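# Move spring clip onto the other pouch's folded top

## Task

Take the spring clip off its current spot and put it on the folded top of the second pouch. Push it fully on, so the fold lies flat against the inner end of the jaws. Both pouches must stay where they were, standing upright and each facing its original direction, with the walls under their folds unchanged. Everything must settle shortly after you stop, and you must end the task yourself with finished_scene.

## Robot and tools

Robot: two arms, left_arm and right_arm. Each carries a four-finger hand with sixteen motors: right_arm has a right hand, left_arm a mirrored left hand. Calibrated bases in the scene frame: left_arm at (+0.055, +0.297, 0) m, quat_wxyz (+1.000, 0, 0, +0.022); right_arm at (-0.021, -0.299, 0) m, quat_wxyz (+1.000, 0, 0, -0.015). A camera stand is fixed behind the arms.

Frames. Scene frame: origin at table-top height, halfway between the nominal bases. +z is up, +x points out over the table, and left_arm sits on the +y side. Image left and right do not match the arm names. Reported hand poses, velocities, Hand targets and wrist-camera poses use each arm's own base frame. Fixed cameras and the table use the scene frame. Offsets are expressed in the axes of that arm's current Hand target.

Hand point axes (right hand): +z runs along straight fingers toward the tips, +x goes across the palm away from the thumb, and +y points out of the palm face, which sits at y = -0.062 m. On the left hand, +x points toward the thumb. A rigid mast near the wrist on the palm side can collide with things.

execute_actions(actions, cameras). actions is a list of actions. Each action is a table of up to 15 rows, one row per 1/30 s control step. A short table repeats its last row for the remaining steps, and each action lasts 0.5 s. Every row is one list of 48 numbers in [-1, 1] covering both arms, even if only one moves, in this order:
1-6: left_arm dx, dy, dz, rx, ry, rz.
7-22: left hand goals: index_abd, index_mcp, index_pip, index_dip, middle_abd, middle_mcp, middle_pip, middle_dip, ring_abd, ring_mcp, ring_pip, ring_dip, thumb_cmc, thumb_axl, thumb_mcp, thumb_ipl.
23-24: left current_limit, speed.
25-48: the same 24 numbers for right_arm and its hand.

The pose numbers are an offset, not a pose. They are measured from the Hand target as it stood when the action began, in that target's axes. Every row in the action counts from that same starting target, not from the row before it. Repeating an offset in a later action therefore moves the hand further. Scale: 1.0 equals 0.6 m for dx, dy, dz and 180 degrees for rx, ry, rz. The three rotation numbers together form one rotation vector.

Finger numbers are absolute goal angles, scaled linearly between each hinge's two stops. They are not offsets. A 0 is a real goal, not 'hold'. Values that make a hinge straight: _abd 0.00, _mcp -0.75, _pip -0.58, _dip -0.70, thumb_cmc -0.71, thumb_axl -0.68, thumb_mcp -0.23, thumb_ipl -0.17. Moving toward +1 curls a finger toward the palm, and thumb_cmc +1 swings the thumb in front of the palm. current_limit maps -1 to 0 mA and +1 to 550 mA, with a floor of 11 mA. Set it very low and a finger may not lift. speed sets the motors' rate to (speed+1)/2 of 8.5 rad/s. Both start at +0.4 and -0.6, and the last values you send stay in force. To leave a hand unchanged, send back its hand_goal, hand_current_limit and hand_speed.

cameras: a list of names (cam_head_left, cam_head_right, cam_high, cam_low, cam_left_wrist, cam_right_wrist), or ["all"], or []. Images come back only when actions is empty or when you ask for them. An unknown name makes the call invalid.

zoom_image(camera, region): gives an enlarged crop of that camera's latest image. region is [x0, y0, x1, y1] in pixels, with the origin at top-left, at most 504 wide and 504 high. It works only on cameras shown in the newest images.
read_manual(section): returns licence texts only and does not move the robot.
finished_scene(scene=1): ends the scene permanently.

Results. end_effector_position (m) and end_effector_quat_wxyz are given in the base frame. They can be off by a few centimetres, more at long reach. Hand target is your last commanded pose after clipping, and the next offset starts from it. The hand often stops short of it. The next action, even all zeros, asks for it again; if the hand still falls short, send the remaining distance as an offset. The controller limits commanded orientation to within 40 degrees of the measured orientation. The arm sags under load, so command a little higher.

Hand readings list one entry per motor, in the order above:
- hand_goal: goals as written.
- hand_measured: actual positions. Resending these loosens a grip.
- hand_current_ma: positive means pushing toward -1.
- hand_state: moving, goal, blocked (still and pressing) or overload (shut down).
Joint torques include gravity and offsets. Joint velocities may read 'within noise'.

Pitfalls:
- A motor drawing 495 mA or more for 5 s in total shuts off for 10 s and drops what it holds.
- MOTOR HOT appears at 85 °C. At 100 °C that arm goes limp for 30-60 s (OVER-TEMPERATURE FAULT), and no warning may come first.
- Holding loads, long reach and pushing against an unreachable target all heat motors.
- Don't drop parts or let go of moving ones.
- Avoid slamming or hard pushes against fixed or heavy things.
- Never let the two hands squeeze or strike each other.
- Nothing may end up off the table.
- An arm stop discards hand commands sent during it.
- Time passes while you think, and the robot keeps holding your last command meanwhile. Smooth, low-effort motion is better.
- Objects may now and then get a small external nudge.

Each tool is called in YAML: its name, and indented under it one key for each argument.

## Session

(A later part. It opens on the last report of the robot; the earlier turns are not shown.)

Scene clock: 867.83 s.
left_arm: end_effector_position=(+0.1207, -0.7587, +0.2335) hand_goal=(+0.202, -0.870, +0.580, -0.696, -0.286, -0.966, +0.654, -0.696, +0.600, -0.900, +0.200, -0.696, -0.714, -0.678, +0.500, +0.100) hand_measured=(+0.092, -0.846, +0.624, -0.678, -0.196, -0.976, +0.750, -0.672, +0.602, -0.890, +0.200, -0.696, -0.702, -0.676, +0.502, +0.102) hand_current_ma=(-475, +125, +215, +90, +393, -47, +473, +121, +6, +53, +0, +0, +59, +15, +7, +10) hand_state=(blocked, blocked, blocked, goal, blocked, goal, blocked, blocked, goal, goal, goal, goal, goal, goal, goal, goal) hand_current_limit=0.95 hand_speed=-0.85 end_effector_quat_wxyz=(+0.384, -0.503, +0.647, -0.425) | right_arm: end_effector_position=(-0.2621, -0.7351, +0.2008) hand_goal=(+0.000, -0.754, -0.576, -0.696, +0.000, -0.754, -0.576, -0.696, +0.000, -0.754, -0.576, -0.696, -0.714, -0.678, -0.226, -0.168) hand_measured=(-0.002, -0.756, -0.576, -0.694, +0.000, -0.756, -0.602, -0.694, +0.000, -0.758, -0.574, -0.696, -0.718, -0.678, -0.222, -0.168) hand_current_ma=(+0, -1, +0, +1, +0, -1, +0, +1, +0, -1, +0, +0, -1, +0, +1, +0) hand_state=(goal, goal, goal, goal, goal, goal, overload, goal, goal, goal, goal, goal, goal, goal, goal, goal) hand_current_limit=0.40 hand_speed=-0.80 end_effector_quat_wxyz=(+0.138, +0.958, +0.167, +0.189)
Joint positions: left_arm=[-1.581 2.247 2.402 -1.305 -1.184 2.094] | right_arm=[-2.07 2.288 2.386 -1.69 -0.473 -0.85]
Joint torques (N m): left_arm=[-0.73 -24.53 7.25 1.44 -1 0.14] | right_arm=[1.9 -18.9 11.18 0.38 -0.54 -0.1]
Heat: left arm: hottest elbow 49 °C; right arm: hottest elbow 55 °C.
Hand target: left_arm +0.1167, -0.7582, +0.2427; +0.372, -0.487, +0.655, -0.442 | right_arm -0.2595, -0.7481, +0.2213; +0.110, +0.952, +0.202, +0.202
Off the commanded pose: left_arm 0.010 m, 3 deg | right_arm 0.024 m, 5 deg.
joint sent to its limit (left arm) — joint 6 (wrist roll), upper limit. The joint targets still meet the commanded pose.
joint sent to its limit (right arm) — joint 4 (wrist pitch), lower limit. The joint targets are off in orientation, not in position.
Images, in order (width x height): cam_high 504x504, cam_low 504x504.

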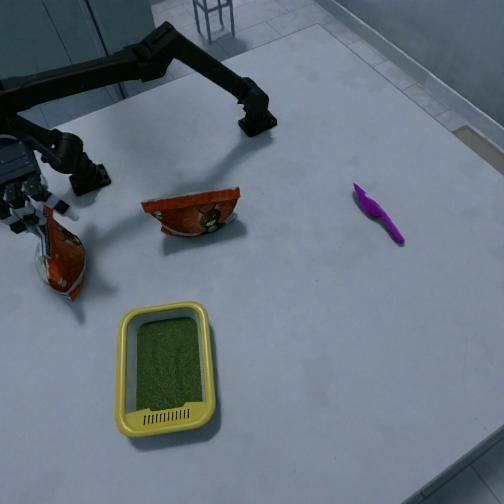

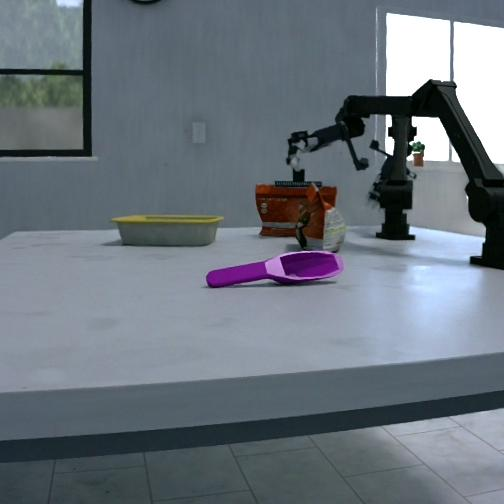

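execute_actions:
  actions:
    - [[0.0040,0.0122,0.0044,0,0,0,0.202,-0.87,0.58,-0.696,-0.285,-0.965,0.654,-0.696,0.6,-0.9,0.2,-0.696,-0.714,-0.678,0.5,0.1,0.95,-0.85,0,0,0,0,0,0,0,-0.754,-0.576,-0.696,0,-0.754,-0.576,-0.696,0,-0.754,-0.576,-0.696,-0.714,-0.678,-0.226,-0.168,0.4,-0.8]]
  cameras: ["cam_high","cam_low"]

zoom_image:
  camera: "cam_high"
  region: [32, 248, 52, 268]

zoom_image:
  camera: "cam_low"
  region: [268, 160, 328, 200]

zoom_image:
  camera: "cam_high"
  region: [20, 190, 92, 290]

Scene clock: 869.00 s.
left_arm: end_effector_position=(+0.1209, -0.7603, +0.2301) hand_goal=(+0.202, -0.870, +0.580, -0.696, -0.286, -0.966, +0.654, -0.696, +0.600, -0.900, +0.200, -0.696, -0.714, -0.678, +0.500, +0.100) hand_measured=(+0.092, -0.846, +0.624, -0.678, -0.198, -0.976, +0.750, -0.670, +0.602, -0.890, +0.200, -0.696, -0.702, -0.676, +0.502, +0.102) hand_current_ma=(-475, +125, +215, +91, +382, -56, +473, +124, +6, +53, +0, +0, +59, +15, +7, +10) hand_state=(blocked, blocked, blocked, goal, blocked, goal, blocked, blocked, goal, goal, goal, goal, goal, goal, goal, goal) hand_current_limit=0.95 hand_speed=-0.85 end_effector_quat_wxyz=(+0.383, -0.505, +0.645, -0.427) | right_arm: end_effector_position=(-0.2621, -0.7351, +0.2008) hand_goal=(+0.000, -0.754, -0.576, -0.696, +0.000, -0.754, -0.576, -0.696, +0.000, -0.754, -0.576, -0.696, -0.714, -0.678, -0.226, -0.168) hand_measured=(-0.002, -0.756, -0.576, -0.694, +0.000, -0.756, -0.602, -0.694, +0.000, -0.758, -0.574, -0.696, -0.718, -0.678, -0.222, -0.168) hand_current_ma=(+0, -1, +0, +1, +0, -1, +0, +1, +0, -1, +0, +0, -1, +0, +1, +0) hand_state=(goal, goal, goal, goal, goal, goal, overload, goal, goal, goal, goal, goal, goal, goal, goal, goal) hand_current_limit=0.40 hand_speed=-0.80 end_effector_quat_wxyz=(+0.138, +0.958, +0.167, +0.189)
Joint positions: left_arm=[-1.581 2.245 2.388 -1.286 -1.186 2.094] | right_arm=[-2.07 2.288 2.386 -1.69 -0.473 -0.85]
Joint torques (N m): left_arm=[-0.62 -24.18 7.13 1.35 -0.93 0.13] | right_arm=[2.14 -18.2 11.1 0.38 -0.56 -0.07]
Heat: left arm: hottest elbow 49 °C; right arm: hottest elbow 55 °C.
Hand target: left_arm +0.1163, -0.7601, +0.2347; +0.372, -0.487, +0.655, -0.442 | right_arm -0.2595, -0.7481, +0.2213; +0.110, +0.952, +0.202, +0.202
Off the commanded pose: left_arm 0.007 m, 3 deg | right_arm 0.024 m, 5 deg.
joint sent to its limit (left arm) — joint 6 (wrist roll), upper limit. The joint targets still meet the commanded pose.
joint sent to its limit (right arm) — joint 4 (wrist pitch), lower limit. The joint targets are off in orientation, not in position.
Images, in order (width x height): cam_high 504x504, cam_low 504x504.

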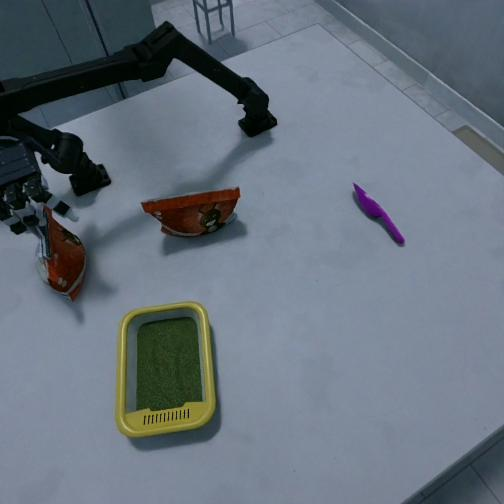

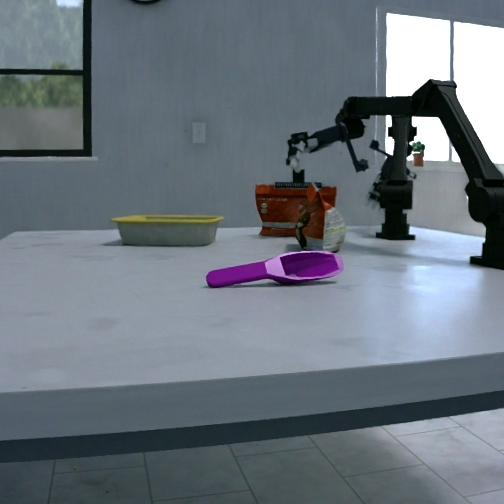

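Scaled by 25.200 from the camera's 504x504 image, which has a finer 720x720 frame.

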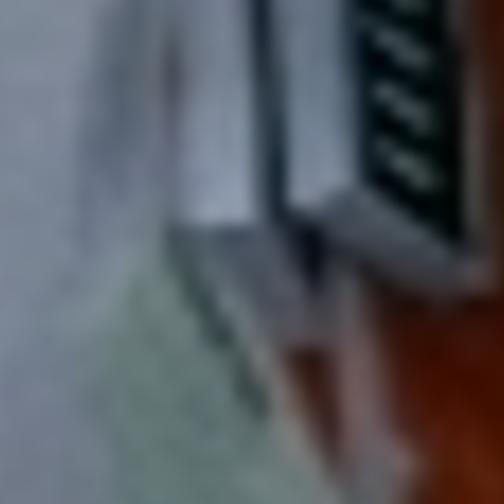

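Scaled by 8.400 from the camera's 504x504 image, which has a finer 720x720 frame.

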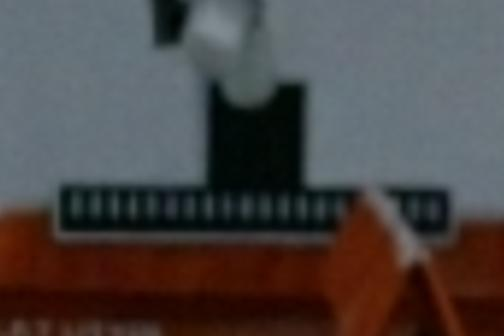

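Scaled by 5.040 from the camera's 504x504 image, which has a finer 720x720 frame.

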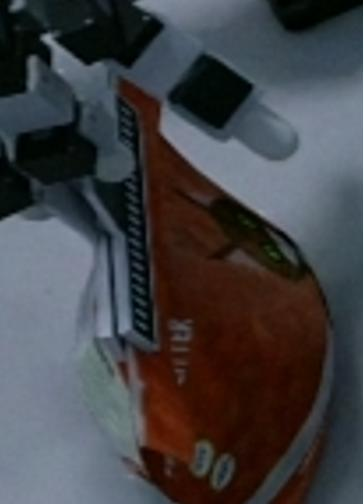

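execute_actions:
  actions:
    - [[0,0,0,0,0,0,0.212,-0.87,0.56,-0.696,-0.312,-0.965,0.643,-0.696,0.6,-0.9,0.2,-0.696,-0.714,-0.678,0.5,0.1,1.0,-0.85,0,0,0,0,0,0,0,-0.754,-0.576,-0.696,0,-0.754,-0.576,-0.696,0,-0.754,-0.576,-0.696,-0.714,-0.678,-0.226,-0.168,0.4,-0.8]]
    - [[0,0,0,0,0,0,0.202,-0.87,0.56,-0.696,-0.295,-0.965,0.653,-0.696,0.6,-0.9,0.2,-0.696,-0.714,-0.678,0.5,0.1,0.95,-0.85,0,0,0,0,0,0,0,-0.754,-0.576,-0.696,0,-0.754,-0.576,-0.696,0,-0.754,-0.576,-0.696,-0.714,-0.678,-0.226,-0.168,0.4,-0.8]]
  cameras: ["cam_high","cam_low"]

zoom_image:
  camera: "cam_high"
  region: [32, 248, 52, 268]

zoom_image:
  camera: "cam_low"
  region: [268, 160, 328, 200]

Scene clock: 870.80 s.
left_arm: end_effector_position=(+0.1209, -0.7603, +0.2301) hand_goal=(+0.202, -0.870, +0.560, -0.696, -0.296, -0.966, +0.652, -0.696, +0.600, -0.900, +0.200, -0.696, -0.714, -0.678, +0.500, +0.100) hand_measured=(+0.092, -0.846, +0.622, -0.678, -0.222, -0.980, +0.750, -0.670, +0.602, -0.890, +0.200, -0.696, -0.702, -0.676, +0.502, +0.102) hand_current_ma=(-475, +125, +302, +91, +319, -70, +483, +126, +6, +53, +0, +0, +59, +15, +7, +10) hand_state=(blocked, blocked, blocked, goal, blocked, goal, blocked, blocked, goal, goal, goal, goal, goal, goal, goal, goal) hand_current_limit=0.95 hand_speed=-0.85 end_effector_quat_wxyz=(+0.383, -0.505, +0.645, -0.427) | right_arm: end_effector_position=(-0.2621, -0.7351, +0.2008) hand_goal=(+0.000, -0.754, -0.576, -0.696, +0.000, -0.754, -0.576, -0.696, +0.000, -0.754, -0.576, -0.696, -0.714, -0.678, -0.226, -0.168) hand_measured=(-0.002, -0.756, -0.576, -0.694, +0.000, -0.756, -0.602, -0.694, +0.000, -0.758, -0.574, -0.696, -0.718, -0.678, -0.222, -0.168) hand_current_ma=(+0, -1, +0, +1, +0, -1, +0, +1, +0, -1, +0, +0, -1, +0, +1, +0) hand_state=(goal, goal, goal, goal, goal, goal, overload, goal, goal, goal, goal, goal, goal, goal, goal, goal) hand_current_limit=0.40 hand_speed=-0.80 end_effector_quat_wxyz=(+0.138, +0.958, +0.167, +0.189)
Joint positions: left_arm=[-1.581 2.245 2.388 -1.285 -1.186 2.094] | right_arm=[-2.07 2.288 2.386 -1.69 -0.473 -0.85]
Joint torques (N m): left_arm=[-0.79 -24.12 7.15 1.44 -0.93 0.12] | right_arm=[2.26 -18.43 11.32 0.36 -0.57 -0.11]
Heat: left arm: hottest elbow 49 °C; right arm: hottest elbow 55 °C.
Hand target: left_arm +0.1163, -0.7602, +0.2348; +0.372, -0.487, +0.655, -0.442 | right_arm -0.2595, -0.7481, +0.2213; +0.110, +0.952, +0.202, +0.202
Off the commanded pose: left_arm 0.007 m, 3 deg | right_arm 0.024 m, 5 deg.
joint sent to its limit (left arm) — joint 6 (wrist roll), upper limit. The joint targets still meet the commanded pose.
joint sent to its limit (right arm) — joint 4 (wrist pitch), lower limit. The joint targets are off in orientation, not in position.
Images, in order (width x height): cam_high 504x504, cam_low 504x504.

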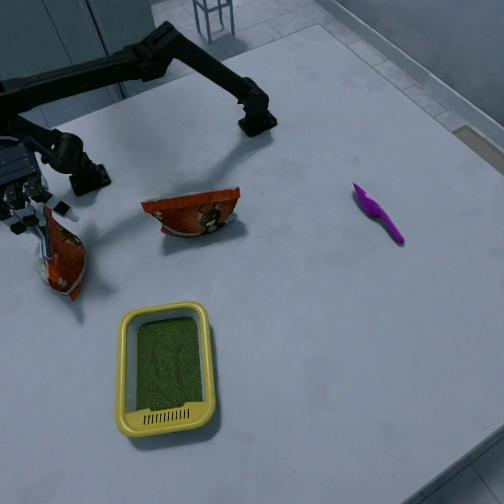

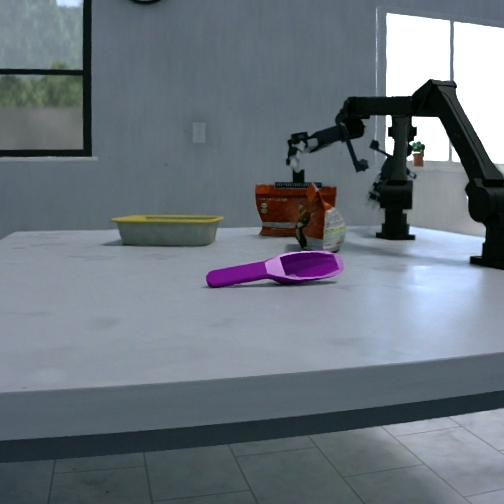

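Scaled by 25.200 from the camera's 504x504 image, which has a finer 720x720 frame.

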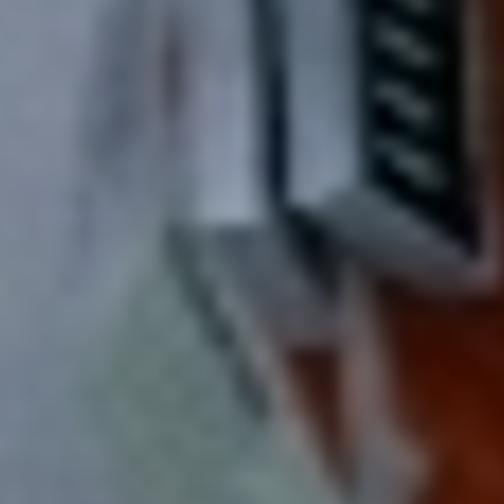

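Scaled by 8.400 from the camera's 504x504 image, which has a finer 720x720 frame.

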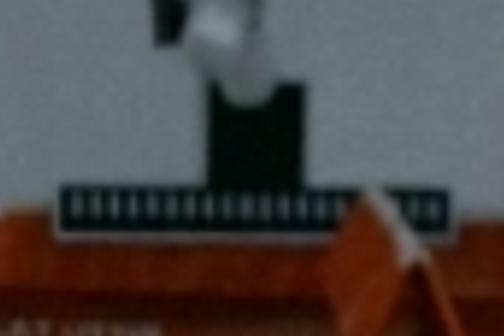

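execute_actions:
  actions:
    - [[0.001,0.0085,0.003,0,0,0,0.203,-0.87,0.56,-0.696,-0.32,-0.965,0.653,-0.696,0.6,-0.9,0.2,-0.696,-0.714,-0.678,0.5,0.1,0.95,-0.85,0,0,0,0,0,0,0,-0.754,-0.576,-0.696,0,-0.754,-0.576,-0.696,0,-0.754,-0.576,-0.696,-0.714,-0.678,-0.226,-0.168,0.4,-0.8]]
  cameras: ["cam_high","cam_low"]

zoom_image:
  camera: "cam_high"
  region: [32, 248, 52, 268]

zoom_image:
  camera: "cam_low"
  region: [268, 160, 328, 200]

zoom_image:
  camera: "cam_high"
  region: [20, 190, 92, 290]

Scene clock: 871.83 s.
left_arm: end_effector_position=(+0.1210, -0.7611, +0.2267) hand_goal=(+0.202, -0.870, +0.560, -0.696, -0.320, -0.966, +0.652, -0.696, +0.600, -0.900, +0.200, -0.696, -0.714, -0.678, +0.500, +0.100) hand_measured=(+0.092, -0.846, +0.622, -0.678, -0.232, -0.980, +0.750, -0.670, +0.602, -0.890, +0.200, -0.696, -0.702, -0.676, +0.502, +0.102) hand_current_ma=(-475, +125, +302, +91, +384, -77, +483, +129, +6, +53, +0, +0, +59, +15, +7, +10) hand_state=(blocked, blocked, blocked, goal, blocked, goal, blocked, blocked, goal, goal, goal, goal, goal, goal, goal, goal) hand_current_limit=0.95 hand_speed=-0.85 end_effector_quat_wxyz=(+0.382, -0.506, +0.644, -0.429) | right_arm: end_effector_position=(-0.2621, -0.7351, +0.2008) hand_goal=(+0.000, -0.754, -0.576, -0.696, +0.000, -0.754, -0.576, -0.696, +0.000, -0.754, -0.576, -0.696, -0.714, -0.678, -0.226, -0.168) hand_measured=(-0.002, -0.756, -0.576, -0.694, +0.000, -0.756, -0.602, -0.694, +0.000, -0.758, -0.574, -0.696, -0.718, -0.678, -0.222, -0.168) hand_current_ma=(+0, -1, +0, +1, +0, -1, +0, +1, +0, -1, +0, +0, -1, +0, +1, +0) hand_state=(goal, goal, goal, goal, goal, goal, overload, goal, goal, goal, goal, goal, goal, goal, goal, goal) hand_current_limit=0.40 hand_speed=-0.80 end_effector_quat_wxyz=(+0.138, +0.958, +0.167, +0.189)
Joint positions: left_arm=[-1.581 2.242 2.371 -1.267 -1.186 2.094] | right_arm=[-2.07 2.288 2.386 -1.69 -0.473 -0.85]
Joint torques (N m): left_arm=[-0.62 -23.94 7.09 1.35 -0.91 0.11] | right_arm=[2.08 -18.37 11.04 0.44 -0.51 -0.09]
Heat: left arm: hottest elbow 49 °C; right arm: hottest elbow 55 °C.
Hand target: left_arm +0.1163, -0.7604, +0.2296; +0.372, -0.487, +0.655, -0.442 | right_arm -0.2595, -0.7481, +0.2213; +0.110, +0.952, +0.202, +0.202
Off the commanded pose: left_arm 0.005 m, 3 deg | right_arm 0.024 m, 5 deg.
joint sent to its limit (left arm) — joint 6 (wrist roll), upper limit. The joint targets still meet the commanded pose.
joint sent to its limit (right arm) — joint 4 (wrist pitch), lower limit. The joint targets are off in orientation, not in position.
Images, in order (width x height): cam_high 504x504, cam_low 504x504.

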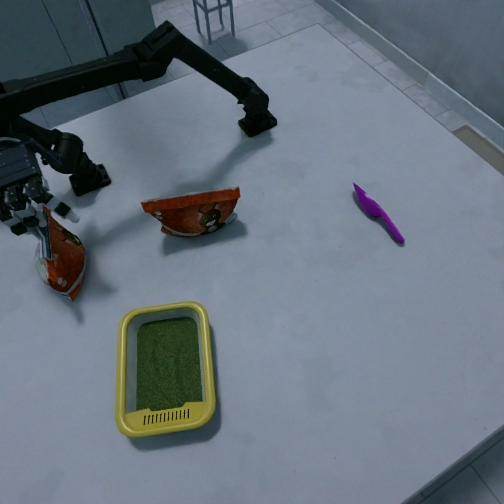

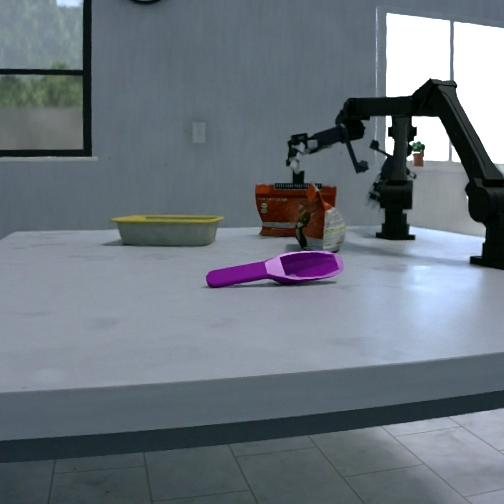

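Scaled by 25.200 from the camera's 504x504 image, which has a finer 720x720 frame.

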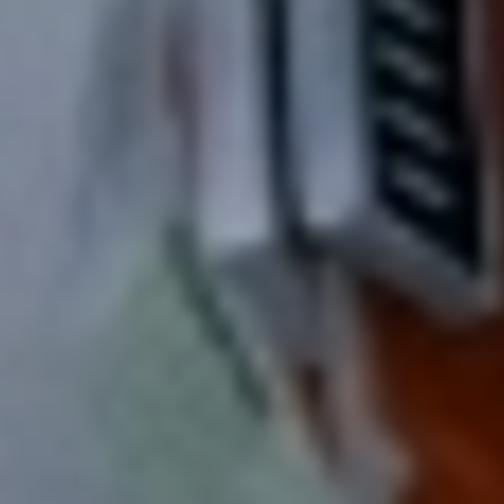

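Scaled by 8.400 from the camera's 504x504 image, which has a finer 720x720 frame.

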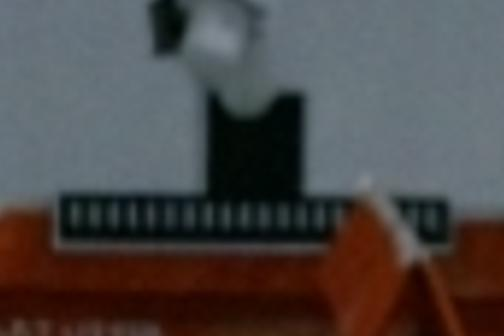

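Scaled by 5.040 from the camera's 504x504 image, which has a finer 720x720 frame.

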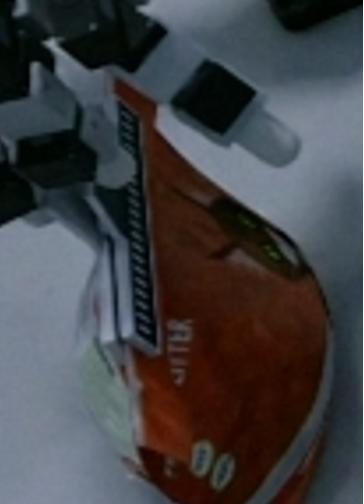

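execute_actions:
  actions:
    - [[0.0005,0.0095,0.0033,0,0,0,0.203,-0.87,0.56,-0.696,-0.33,-0.965,0.653,-0.696,0.6,-0.9,0.2,-0.696,-0.714,-0.678,0.5,0.1,0.95,-0.85,0,0,0,0,0,0,0,-0.754,-0.576,-0.696,0,-0.754,-0.576,-0.696,0,-0.754,-0.576,-0.696,-0.714,-0.678,-0.226,-0.168,0.4,-0.8]]
  cameras: ["cam_high","cam_low"]

zoom_image:
  camera: "cam_high"
  region: [32, 248, 52, 268]

zoom_image:
  camera: "cam_low"
  region: [268, 160, 328, 200]

zoom_image:
  camera: "cam_high"
  region: [20, 190, 92, 290]

Scene clock: 872.83 s.
left_arm: end_effector_position=(+0.1210, -0.7614, +0.2226) hand_goal=(+0.202, -0.870, +0.560, -0.696, -0.330, -0.966, +0.652, -0.696, +0.600, -0.900, +0.200, -0.696, -0.714, -0.678, +0.500, +0.100) hand_measured=(+0.092, -0.846, +0.622, -0.678, -0.240, -0.980, +0.750, -0.670, +0.602, -0.890, +0.200, -0.696, -0.702, -0.676, +0.502, +0.102) hand_current_ma=(-475, +125, +302, +91, +388, -77, +483, +129, +6, +53, +0, +0, +59, +15, +7, +10) hand_state=(blocked, blocked, blocked, goal, blocked, goal, blocked, blocked, goal, goal, goal, goal, goal, goal, goal, goal) hand_current_limit=0.95 hand_speed=-0.85 end_effector_quat_wxyz=(+0.381, -0.506, +0.643, -0.430) | right_arm: end_effector_position=(-0.2621, -0.7351, +0.2008) hand_goal=(+0.000, -0.754, -0.576, -0.696, +0.000, -0.754, -0.576, -0.696, +0.000, -0.754, -0.576, -0.696, -0.714, -0.678, -0.226, -0.168) hand_measured=(-0.002, -0.756, -0.576, -0.694, +0.000, -0.756, -0.602, -0.694, +0.000, -0.758, -0.574, -0.696, -0.718, -0.678, -0.222, -0.168) hand_current_ma=(+0, -1, +0, +1, +0, -1, +0, +1, +0, -1, +0, +0, -1, +0, +1, +0) hand_state=(goal, goal, goal, goal, goal, goal, overload, goal, goal, goal, goal, goal, goal, goal, goal, goal) hand_current_limit=0.40 hand_speed=-0.80 end_effector_quat_wxyz=(+0.138, +0.958, +0.167, +0.189)
Joint positions: left_arm=[-1.581 2.236 2.35 -1.247 -1.186 2.094] | right_arm=[-2.07 2.288 2.386 -1.69 -0.473 -0.85]
Joint torques (N m): left_arm=[-0.62 -23.82 7.06 1.25 -0.91 0.11] | right_arm=[1.79 -18.61 11.17 0.54 -0.54 -0.1]
Heat: left arm: hottest elbow 49 °C; right arm: hottest elbow 55 °C.
Hand target: left_arm +0.1162, -0.7603, +0.2236; +0.372, -0.487, +0.655, -0.442 | right_arm -0.2595, -0.7481, +0.2213; +0.110, +0.952, +0.202, +0.202
Off the commanded pose: left_arm 0.005 m, 3 deg | right_arm 0.024 m, 5 deg.
joint sent to its limit (left arm) — joint 6 (wrist roll), upper limit. The joint targets still meet the commanded pose.
joint sent to its limit (right arm) — joint 4 (wrist pitch), lower limit. The joint targets are off in orientation, not in position.
Images, in order (width x height): cam_high 504x504, cam_low 504x504.

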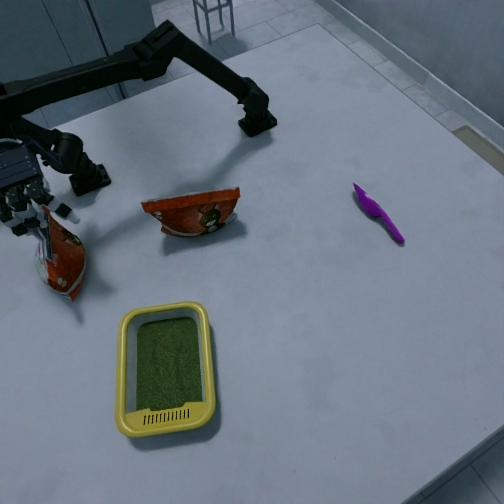

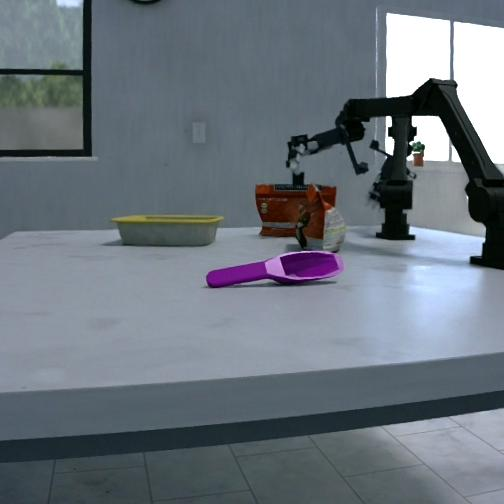

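Scaled by 25.200 from the camera's 504x504 image, which has a finer 720x720 frame.

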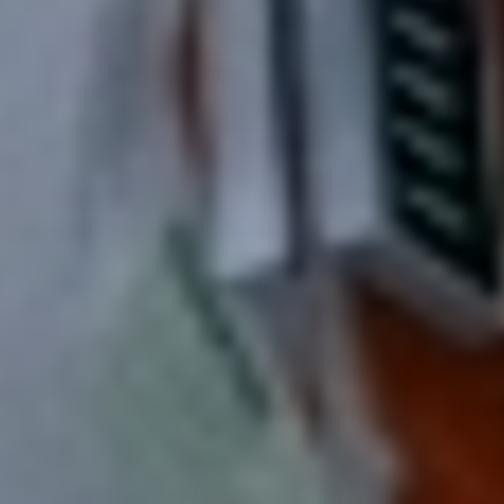

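Scaled by 8.400 from the camera's 504x504 image, which has a finer 720x720 frame.

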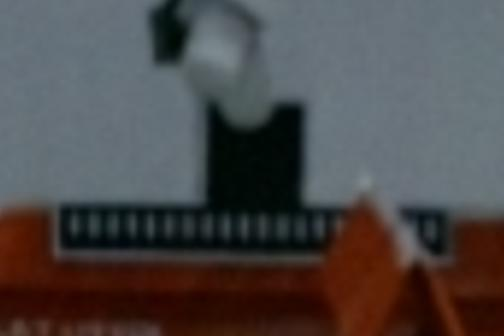

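Scaled by 5.040 from the camera's 504x504 image, which has a finer 720x720 frame.

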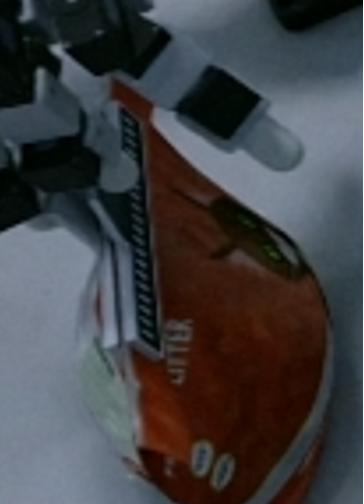

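execute_actions:
  actions:
    - [[0.0005,0.0078,0.0028,0,0,0,0.203,-0.87,0.56,-0.696,-0.33,-0.965,0.653,-0.696,0.6,-0.9,0.2,-0.696,-0.714,-0.678,0.5,0.1,0.95,-0.85,0,0,0,0,0,0,0,-0.754,-0.576,-0.696,0,-0.754,-0.576,-0.696,0,-0.754,-0.576,-0.696,-0.714,-0.678,-0.226,-0.168,0.4,-0.8]]
  cameras: ["cam_high","cam_low"]

zoom_image:
  camera: "cam_high"
  region: [32, 248, 52, 268]

zoom_image:
  camera: "cam_low"
  region: [250, 160, 340, 240]

zoom_image:
  camera: "cam_high"
  region: [20, 190, 92, 290]

Scene clock: 873.80 s.
left_arm: end_effector_position=(+0.1211, -0.7614, +0.2210) hand_goal=(+0.202, -0.870, +0.560, -0.696, -0.330, -0.966, +0.652, -0.696, +0.600, -0.900, +0.200, -0.696, -0.714, -0.678, +0.500, +0.100) hand_measured=(+0.092, -0.846, +0.622, -0.678, -0.240, -0.980, +0.750, -0.670, +0.602, -0.890, +0.200, -0.696, -0.702, -0.676, +0.502, +0.102) hand_current_ma=(-475, +125, +302, +91, +388, -77, +483, +129, +6, +53, +0, +0, +59, +15, +7, +10) hand_state=(blocked, blocked, blocked, goal, blocked, goal, blocked, blocked, goal, goal, goal, goal, goal, goal, goal, goal) hand_current_limit=0.95 hand_speed=-0.85 end_effector_quat_wxyz=(+0.379, -0.507, +0.642, -0.432) | right_arm: end_effector_position=(-0.2621, -0.7351, +0.2008) hand_goal=(+0.000, -0.754, -0.576, -0.696, +0.000, -0.754, -0.576, -0.696, +0.000, -0.754, -0.576, -0.696, -0.714, -0.678, -0.226, -0.168) hand_measured=(-0.002, -0.756, -0.576, -0.694, +0.000, -0.756, -0.602, -0.694, +0.000, -0.758, -0.574, -0.696, -0.718, -0.678, -0.222, -0.168) hand_current_ma=(+0, -1, +0, +1, +0, -1, +0, +1, +0, -1, +0, +0, -1, +0, +1, +0) hand_state=(goal, goal, goal, goal, goal, goal, overload, goal, goal, goal, goal, goal, goal, goal, goal, goal) hand_current_limit=0.40 hand_speed=-0.80 end_effector_quat_wxyz=(+0.138, +0.958, +0.167, +0.189)
Joint positions: left_arm=[-1.581 2.231 2.334 -1.232 -1.187 2.094] | right_arm=[-2.07 2.288 2.386 -1.69 -0.473 -0.85]
Joint torques (N m): left_arm=[-0.67 -23.59 6.98 1.36 -0.86 0.12] | right_arm=[1.96 -18.43 11.21 0.31 -0.53 -0.06]
Heat: left arm: hottest elbow 49 °C; right arm: hottest elbow 55 °C.
Hand target: left_arm +0.1163, -0.7604, +0.2184; +0.372, -0.487, +0.655, -0.442 | right_arm -0.2595, -0.7481, +0.2213; +0.110, +0.952, +0.202, +0.202
Off the commanded pose: left_arm 0.005 m, 3 deg | right_arm 0.024 m, 5 deg.
joint sent to its limit (left arm) — joint 6 (wrist roll), upper limit. The joint targets still meet the commanded pose.
joint sent to its limit (right arm) — joint 4 (wrist pitch), lower limit. The joint targets are off in orientation, not in position.
Images, in order (width x height): cam_high 504x504, cam_low 504x504.

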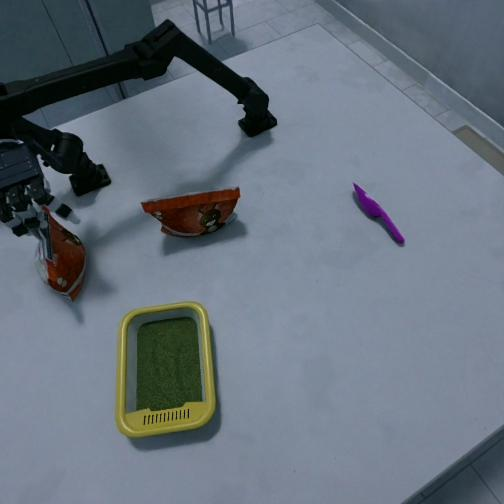

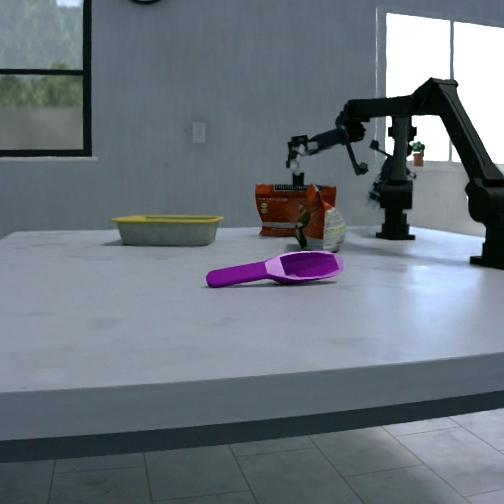

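Scaled by 25.200 from the camera's 504x504 image, which has a finer 720x720 frame.

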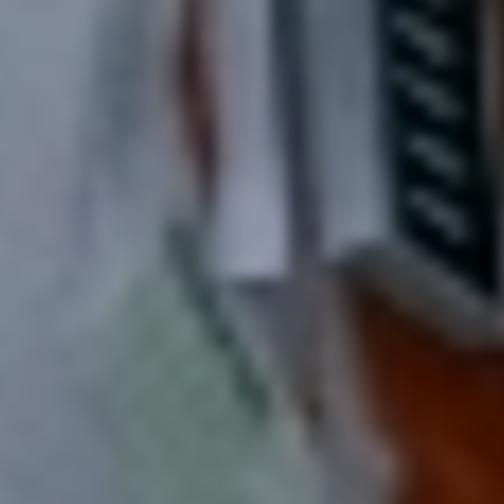

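Scaled by 5.600 from the camera's 504x504 image, which has a finer 720x720 frame.

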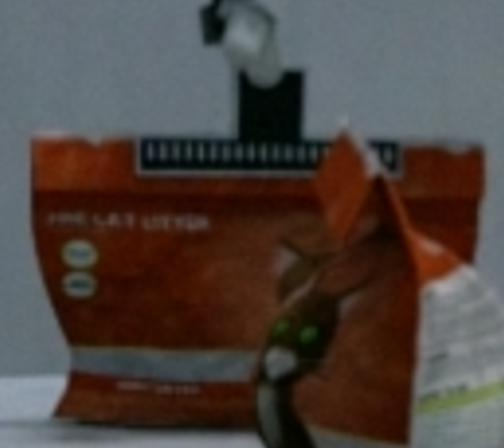

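Scaled by 5.040 from the camera's 504x504 image, which has a finer 720x720 frame.

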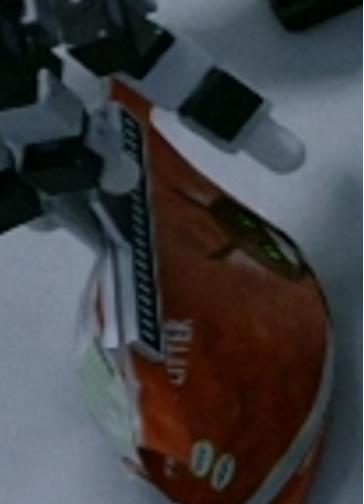

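execute_actions:
  actions:
    - [[0.0008,0.0126,0.0044,0,0,0,0.203,-0.87,0.56,-0.696,-0.33,-0.965,0.653,-0.696,0.6,-0.9,0.2,-0.696,-0.714,-0.678,0.5,0.1,0.95,-0.85,0,0,0,0,0,0,0,-0.754,-0.576,-0.696,0,-0.754,-0.576,-0.696,0,-0.754,-0.576,-0.696,-0.714,-0.678,-0.226,-0.168,0.4,-0.8]]
  cameras: ["cam_high","cam_low"]

zoom_image:
  camera: "cam_high"
  region: [32, 248, 52, 268]

zoom_image:
  camera: "cam_low"
  region: [250, 160, 340, 240]

zoom_image:
  camera: "cam_low"
  region: [268, 160, 328, 200]

zoom_image:
  camera: "cam_high"
  region: [20, 190, 92, 290]

Scene clock: 874.97 s.
left_arm: end_effector_position=(+0.1215, -0.7611, +0.2199) hand_goal=(+0.202, -0.870, +0.560, -0.696, -0.330, -0.966, +0.652, -0.696, +0.600, -0.900, +0.200, -0.696, -0.714, -0.678, +0.500, +0.100) hand_measured=(+0.092, -0.846, +0.622, -0.678, -0.240, -0.980, +0.750, -0.670, +0.602, -0.890, +0.200, -0.696, -0.702, -0.676, +0.502, +0.102) hand_current_ma=(-475, +125, +302, +91, +388, -78, +483, +132, +6, +53, +0, +0, +59, +15, +7, +10) hand_state=(blocked, blocked, blocked, goal, blocked, goal, blocked, blocked, goal, goal, goal, goal, goal, goal, goal, goal) hand_current_limit=0.95 hand_speed=-0.85 end_effector_quat_wxyz=(+0.378, -0.509, +0.639, -0.436) | right_arm: end_effector_position=(-0.2621, -0.7351, +0.2008) hand_goal=(+0.000, -0.754, -0.576, -0.696, +0.000, -0.754, -0.576, -0.696, +0.000, -0.754, -0.576, -0.696, -0.714, -0.678, -0.226, -0.168) hand_measured=(-0.002, -0.756, -0.576, -0.694, +0.000, -0.756, -0.602, -0.694, +0.000, -0.758, -0.574, -0.696, -0.718, -0.678, -0.222, -0.168) hand_current_ma=(+0, -1, +0, +1, +0, -1, +0, +1, +0, -1, +0, +0, -1, +0, +1, +0) hand_state=(goal, goal, goal, goal, goal, goal, overload, goal, goal, goal, goal, goal, goal, goal, goal, goal) hand_current_limit=0.40 hand_speed=-0.80 end_effector_quat_wxyz=(+0.138, +0.958, +0.167, +0.189)
Joint positions: left_arm=[-1.581 2.22 2.311 -1.209 -1.19 2.094] | right_arm=[-2.07 2.288 2.386 -1.69 -0.473 -0.85]
Joint torques (N m): left_arm=[-0.79 -22.95 6.78 1.28 -0.74 0.12] | right_arm=[2.32 -18.61 11.28 0.35 -0.53 -0.06]
Heat: left arm: hottest elbow 49 °C; right arm: hottest elbow 55 °C.
Hand target: left_arm +0.1162, -0.7604, +0.2105; +0.372, -0.487, +0.655, -0.442 | right_arm -0.2595, -0.7481, +0.2213; +0.110, +0.952, +0.202, +0.202
Off the commanded pose: left_arm 0.011 m, 3 deg | right_arm 0.024 m, 5 deg.
joint sent to its limit (left arm) — joint 6 (wrist roll), upper limit. The joint targets still meet the commanded pose.
joint sent to its limit (right arm) — joint 4 (wrist pitch), lower limit. The joint targets are off in orientation, not in position.
Images, in order (width x height): cam_high 504x504, cam_low 504x504.

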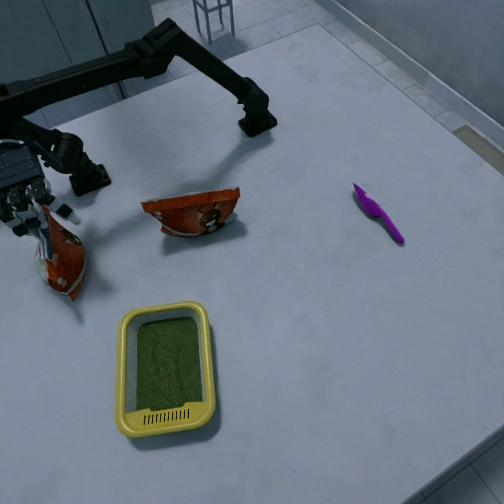

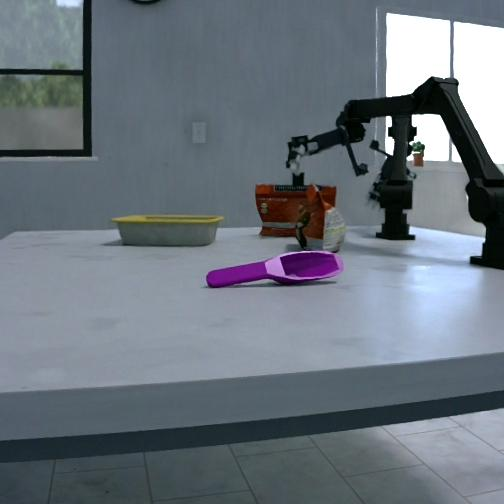

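Scaled by 25.200 from the camera's 504x504 image, which has a finer 720x720 frame.

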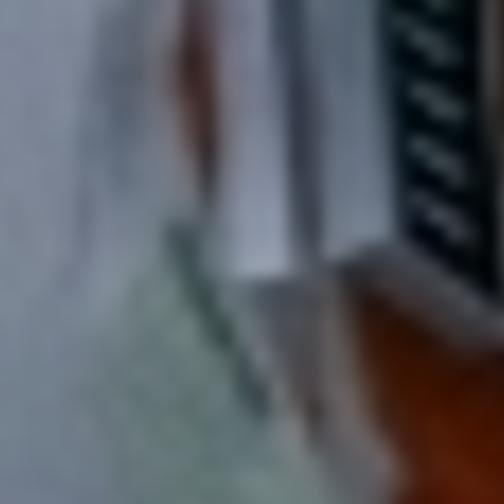

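Scaled by 5.600 from the camera's 504x504 image, which has a finer 720x720 frame.

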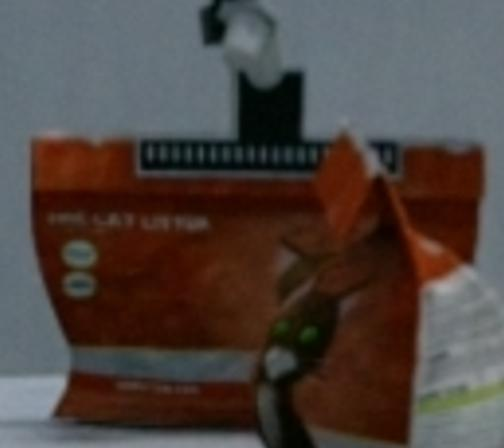

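Scaled by 8.400 from the camera's 504x504 image, which has a finer 720x720 frame.

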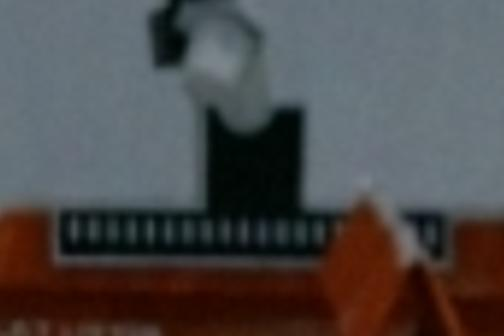

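Scaled by 5.040 from the camera's 504x504 image, which has a finer 720x720 frame.

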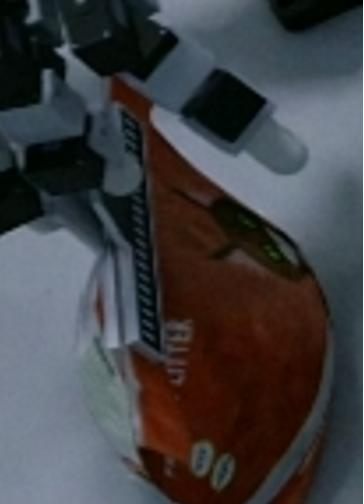

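execute_actions:
  actions:
    - [[-0.0008,-0.0126,-0.0044,0,0,0,0.202,-0.87,0.56,-0.696,-0.33,-0.965,0.653,-0.696,0.6,-0.9,0.2,-0.696,-0.714,-0.678,0.5,0.1,0.95,-0.85,0,0,0,0,0,0,0,-0.754,-0.576,-0.696,0,-0.754,-0.576,-0.696,0,-0.754,-0.576,-0.696,-0.714,-0.678,-0.226,-0.168,0.4,-0.8]]
    - [[-0.0008,-0.0126,-0.0044,0,0,0,0.202,-0.87,0.56,-0.696,-0.33,-0.965,0.653,-0.696,0.6,-0.9,0.2,-0.696,-0.714,-0.678,0.5,0.1,0.95,-0.85,0,0,0,0,0,0,0,-0.754,-0.576,-0.696,0,-0.754,-0.576,-0.696,0,-0.754,-0.576,-0.696,-0.714,-0.678,-0.226,-0.168,0.4,-0.8]]
  cameras: ["cam_low"]

zoom_image:
  camera: "cam_low"
  region: [268, 160, 328, 200]

Scene clock: 876.70 s.
left_arm: end_effector_position=(+0.1216, -0.7588, +0.2191) hand_goal=(+0.202, -0.870, +0.560, -0.696, -0.330, -0.966, +0.652, -0.696, +0.600, -0.900, +0.200, -0.696, -0.714, -0.678, +0.500, +0.100) hand_measured=(+0.092, -0.850, +0.622, -0.678, -0.240, -0.980, +0.748, -0.670, +0.602, -0.890, +0.200, -0.696, -0.702, -0.676, +0.502, +0.102) hand_current_ma=(-475, +108, +302, +91, +388, -78, +479, +132, +6, +53, +0, +0, +59, +15, +7, +10) hand_state=(blocked, blocked, blocked, goal, blocked, goal, blocked, blocked, goal, goal, goal, goal, goal, goal, goal, goal) hand_current_limit=0.95 hand_speed=-0.85 end_effector_quat_wxyz=(+0.381, -0.507, +0.641, -0.432) | right_arm: end_effector_position=(-0.2621, -0.7351, +0.2008) hand_goal=(+0.000, -0.754, -0.576, -0.696, +0.000, -0.754, -0.576, -0.696, +0.000, -0.754, -0.576, -0.696, -0.714, -0.678, -0.226, -0.168) hand_measured=(-0.002, -0.756, -0.576, -0.694, +0.000, -0.756, -0.602, -0.694, +0.000, -0.758, -0.574, -0.696, -0.718, -0.678, -0.222, -0.168) hand_current_ma=(+0, -1, +0, +1, +0, -1, +0, +1, +0, -1, +0, +0, -1, +0, +1, +0) hand_state=(goal, goal, goal, goal, goal, goal, overload, goal, goal, goal, goal, goal, goal, goal, goal, goal) hand_current_limit=0.40 hand_speed=-0.80 end_effector_quat_wxyz=(+0.138, +0.958, +0.167, +0.189)
Joint positions: left_arm=[-1.581 2.22 2.311 -1.22 -1.191 2.094] | right_arm=[-2.07 2.288 2.386 -1.69 -0.473 -0.85]
Joint torques (N m): left_arm=[-0.73 -22.65 10.32 0.1 -0.74 0.13] | right_arm=[1.9 -18.26 11.26 0.36 -0.57 -0.08]
Heat: left arm: hottest elbow 49 °C; right arm: hottest elbow 55 °C.
Hand target: left_arm +0.1163, -0.7604, +0.2266; +0.372, -0.487, +0.655, -0.442 | right_arm -0.2595, -0.7481, +0.2213; +0.110, +0.952, +0.202, +0.202
Off the commanded pose: left_arm 0.009 m, 3 deg | right_arm 0.024 m, 5 deg.
joint sent to its limit (left arm) — joint 6 (wrist roll), upper limit. The joint targets still meet the commanded pose.
joint sent to its limit (right arm) — joint 4 (wrist pitch), lower limit. The joint targets are off in orientation, not in position.
Images, in order (width x height): cam_low 504x504.

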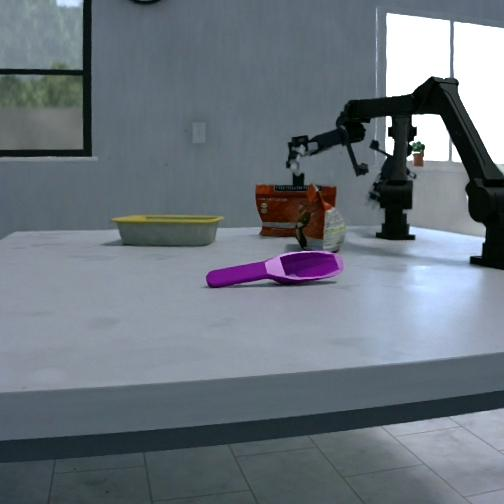

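Scaled by 8.400 from the camera's 504x504 image, which has a finer 720x720 frame.

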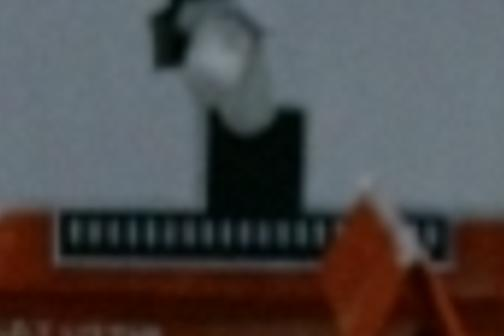

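execute_actions:
  actions:
    - [[-0.0006,-0.0095,-0.0033,0,0,0,0.17,-0.87,0.56,-0.696,-0.30,-0.965,0.653,-0.696,0.6,-0.9,0.2,-0.696,-0.714,-0.678,0.5,0.1,0.95,-0.9,0,0,0,0,0,0,0,-0.754,-0.576,-0.696,0,-0.754,-0.576,-0.696,0,-0.754,-0.576,-0.696,-0.714,-0.678,-0.226,-0.168,0.4,-0.8]]
  cameras: ["cam_low","cam_high"]

zoom_image:
  camera: "cam_low"
  region: [268, 160, 328, 200]

zoom_image:
  camera: "cam_high"
  region: [32, 248, 52, 268]

Scene clock: 877.57 s.
left_arm: end_effector_position=(+0.1217, -0.7562, +0.2188) hand_goal=(+0.170, -0.870, +0.560, -0.696, -0.300, -0.966, +0.652, -0.696, +0.600, -0.900, +0.200, -0.696, -0.714, -0.678, +0.500, +0.100) hand_measured=(+0.080, -0.856, +0.622, -0.678, -0.240, -0.980, +0.738, -0.670, +0.602, -0.890, +0.200, -0.696, -0.702, -0.676, +0.502, +0.102) hand_current_ma=(-391, +73, +302, +91, +256, -78, +425, +132, +6, +53, +0, +0, +59, +15, +7, +10) hand_state=(blocked, goal, blocked, goal, blocked, goal, blocked, blocked, goal, goal, goal, goal, goal, goal, goal, goal) hand_current_limit=0.95 hand_speed=-0.90 end_effector_quat_wxyz=(+0.384, -0.505, +0.643, -0.429) | right_arm: end_effector_position=(-0.2621, -0.7351, +0.2008) hand_goal=(+0.000, -0.754, -0.576, -0.696, +0.000, -0.754, -0.576, -0.696, +0.000, -0.754, -0.576, -0.696, -0.714, -0.678, -0.226, -0.168) hand_measured=(-0.002, -0.756, -0.576, -0.694, +0.000, -0.756, -0.602, -0.694, +0.000, -0.758, -0.574, -0.696, -0.718, -0.678, -0.222, -0.168) hand_current_ma=(+0, -1, +0, +1, +0, -1, +0, +1, +0, -1, +0, +0, -1, +0, +1, +0) hand_state=(goal, goal, goal, goal, goal, goal, overload, goal, goal, goal, goal, goal, goal, goal, goal, goal) hand_current_limit=0.40 hand_speed=-0.80 end_effector_quat_wxyz=(+0.138, +0.958, +0.167, +0.189)
Joint positions: left_arm=[-1.581 2.22 2.312 -1.233 -1.191 2.094] | right_arm=[-2.07 2.288 2.386 -1.69 -0.473 -0.85]
Joint torques (N m): left_arm=[-0.73 -22.59 11.56 0.03 -0.76 0.13] | right_arm=[2.08 -18.67 11.07 0.5 -0.56 -0.06]
Heat: left arm: hottest elbow 49 °C; right arm: hottest elbow 55 °C.
Hand target: left_arm +0.1164, -0.7603, +0.2325; +0.372, -0.487, +0.655, -0.442 | right_arm -0.2595, -0.7481, +0.2213; +0.110, +0.952, +0.202, +0.202
Off the commanded pose: left_arm 0.015 m, 3 deg | right_arm 0.024 m, 5 deg.
joint sent to its limit (left arm) — joint 6 (wrist roll), upper limit. The joint targets still meet the commanded pose.
joint sent to its limit (right arm) — joint 4 (wrist pitch), lower limit. The joint targets are off in orientation, not in position.
Images, in order (width x height): cam_high 504x504, cam_low 504x504.

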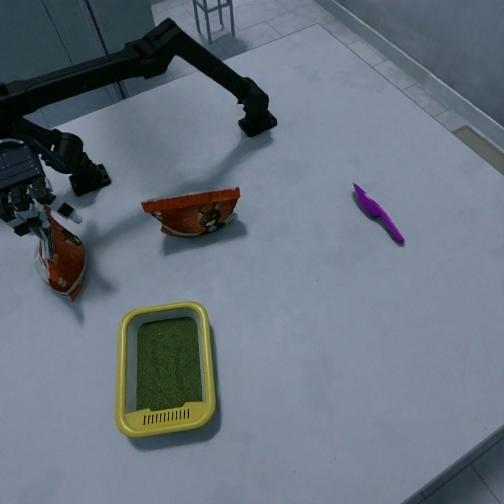

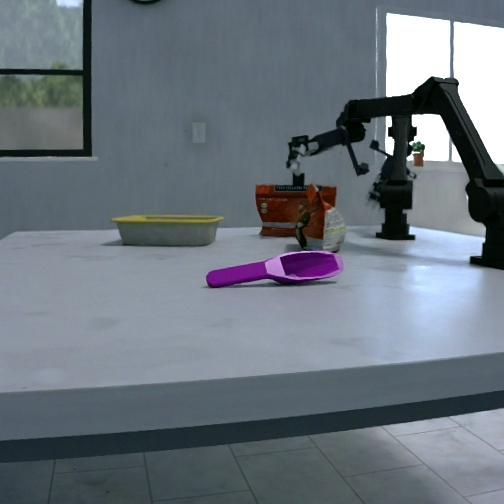

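Scaled by 8.400 from the camera's 504x504 image, which has a finer 720x720 frame.

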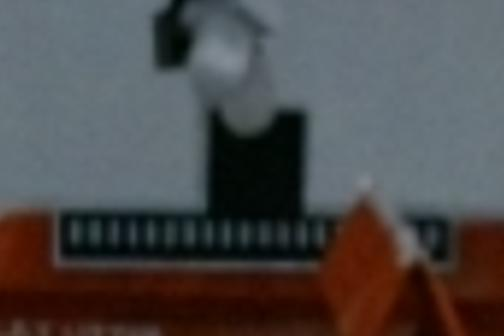

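Scaled by 25.200 from the camera's 504x504 image, which has a finer 720x720 frame.

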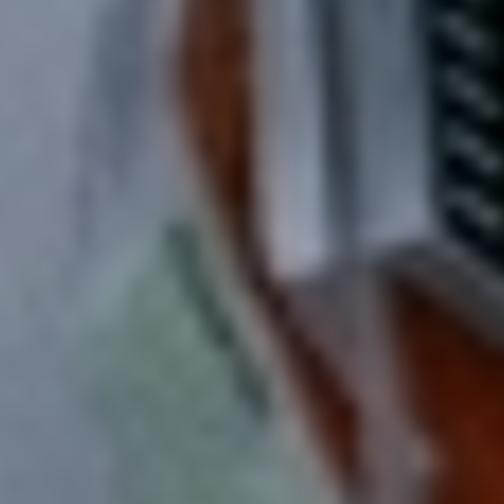

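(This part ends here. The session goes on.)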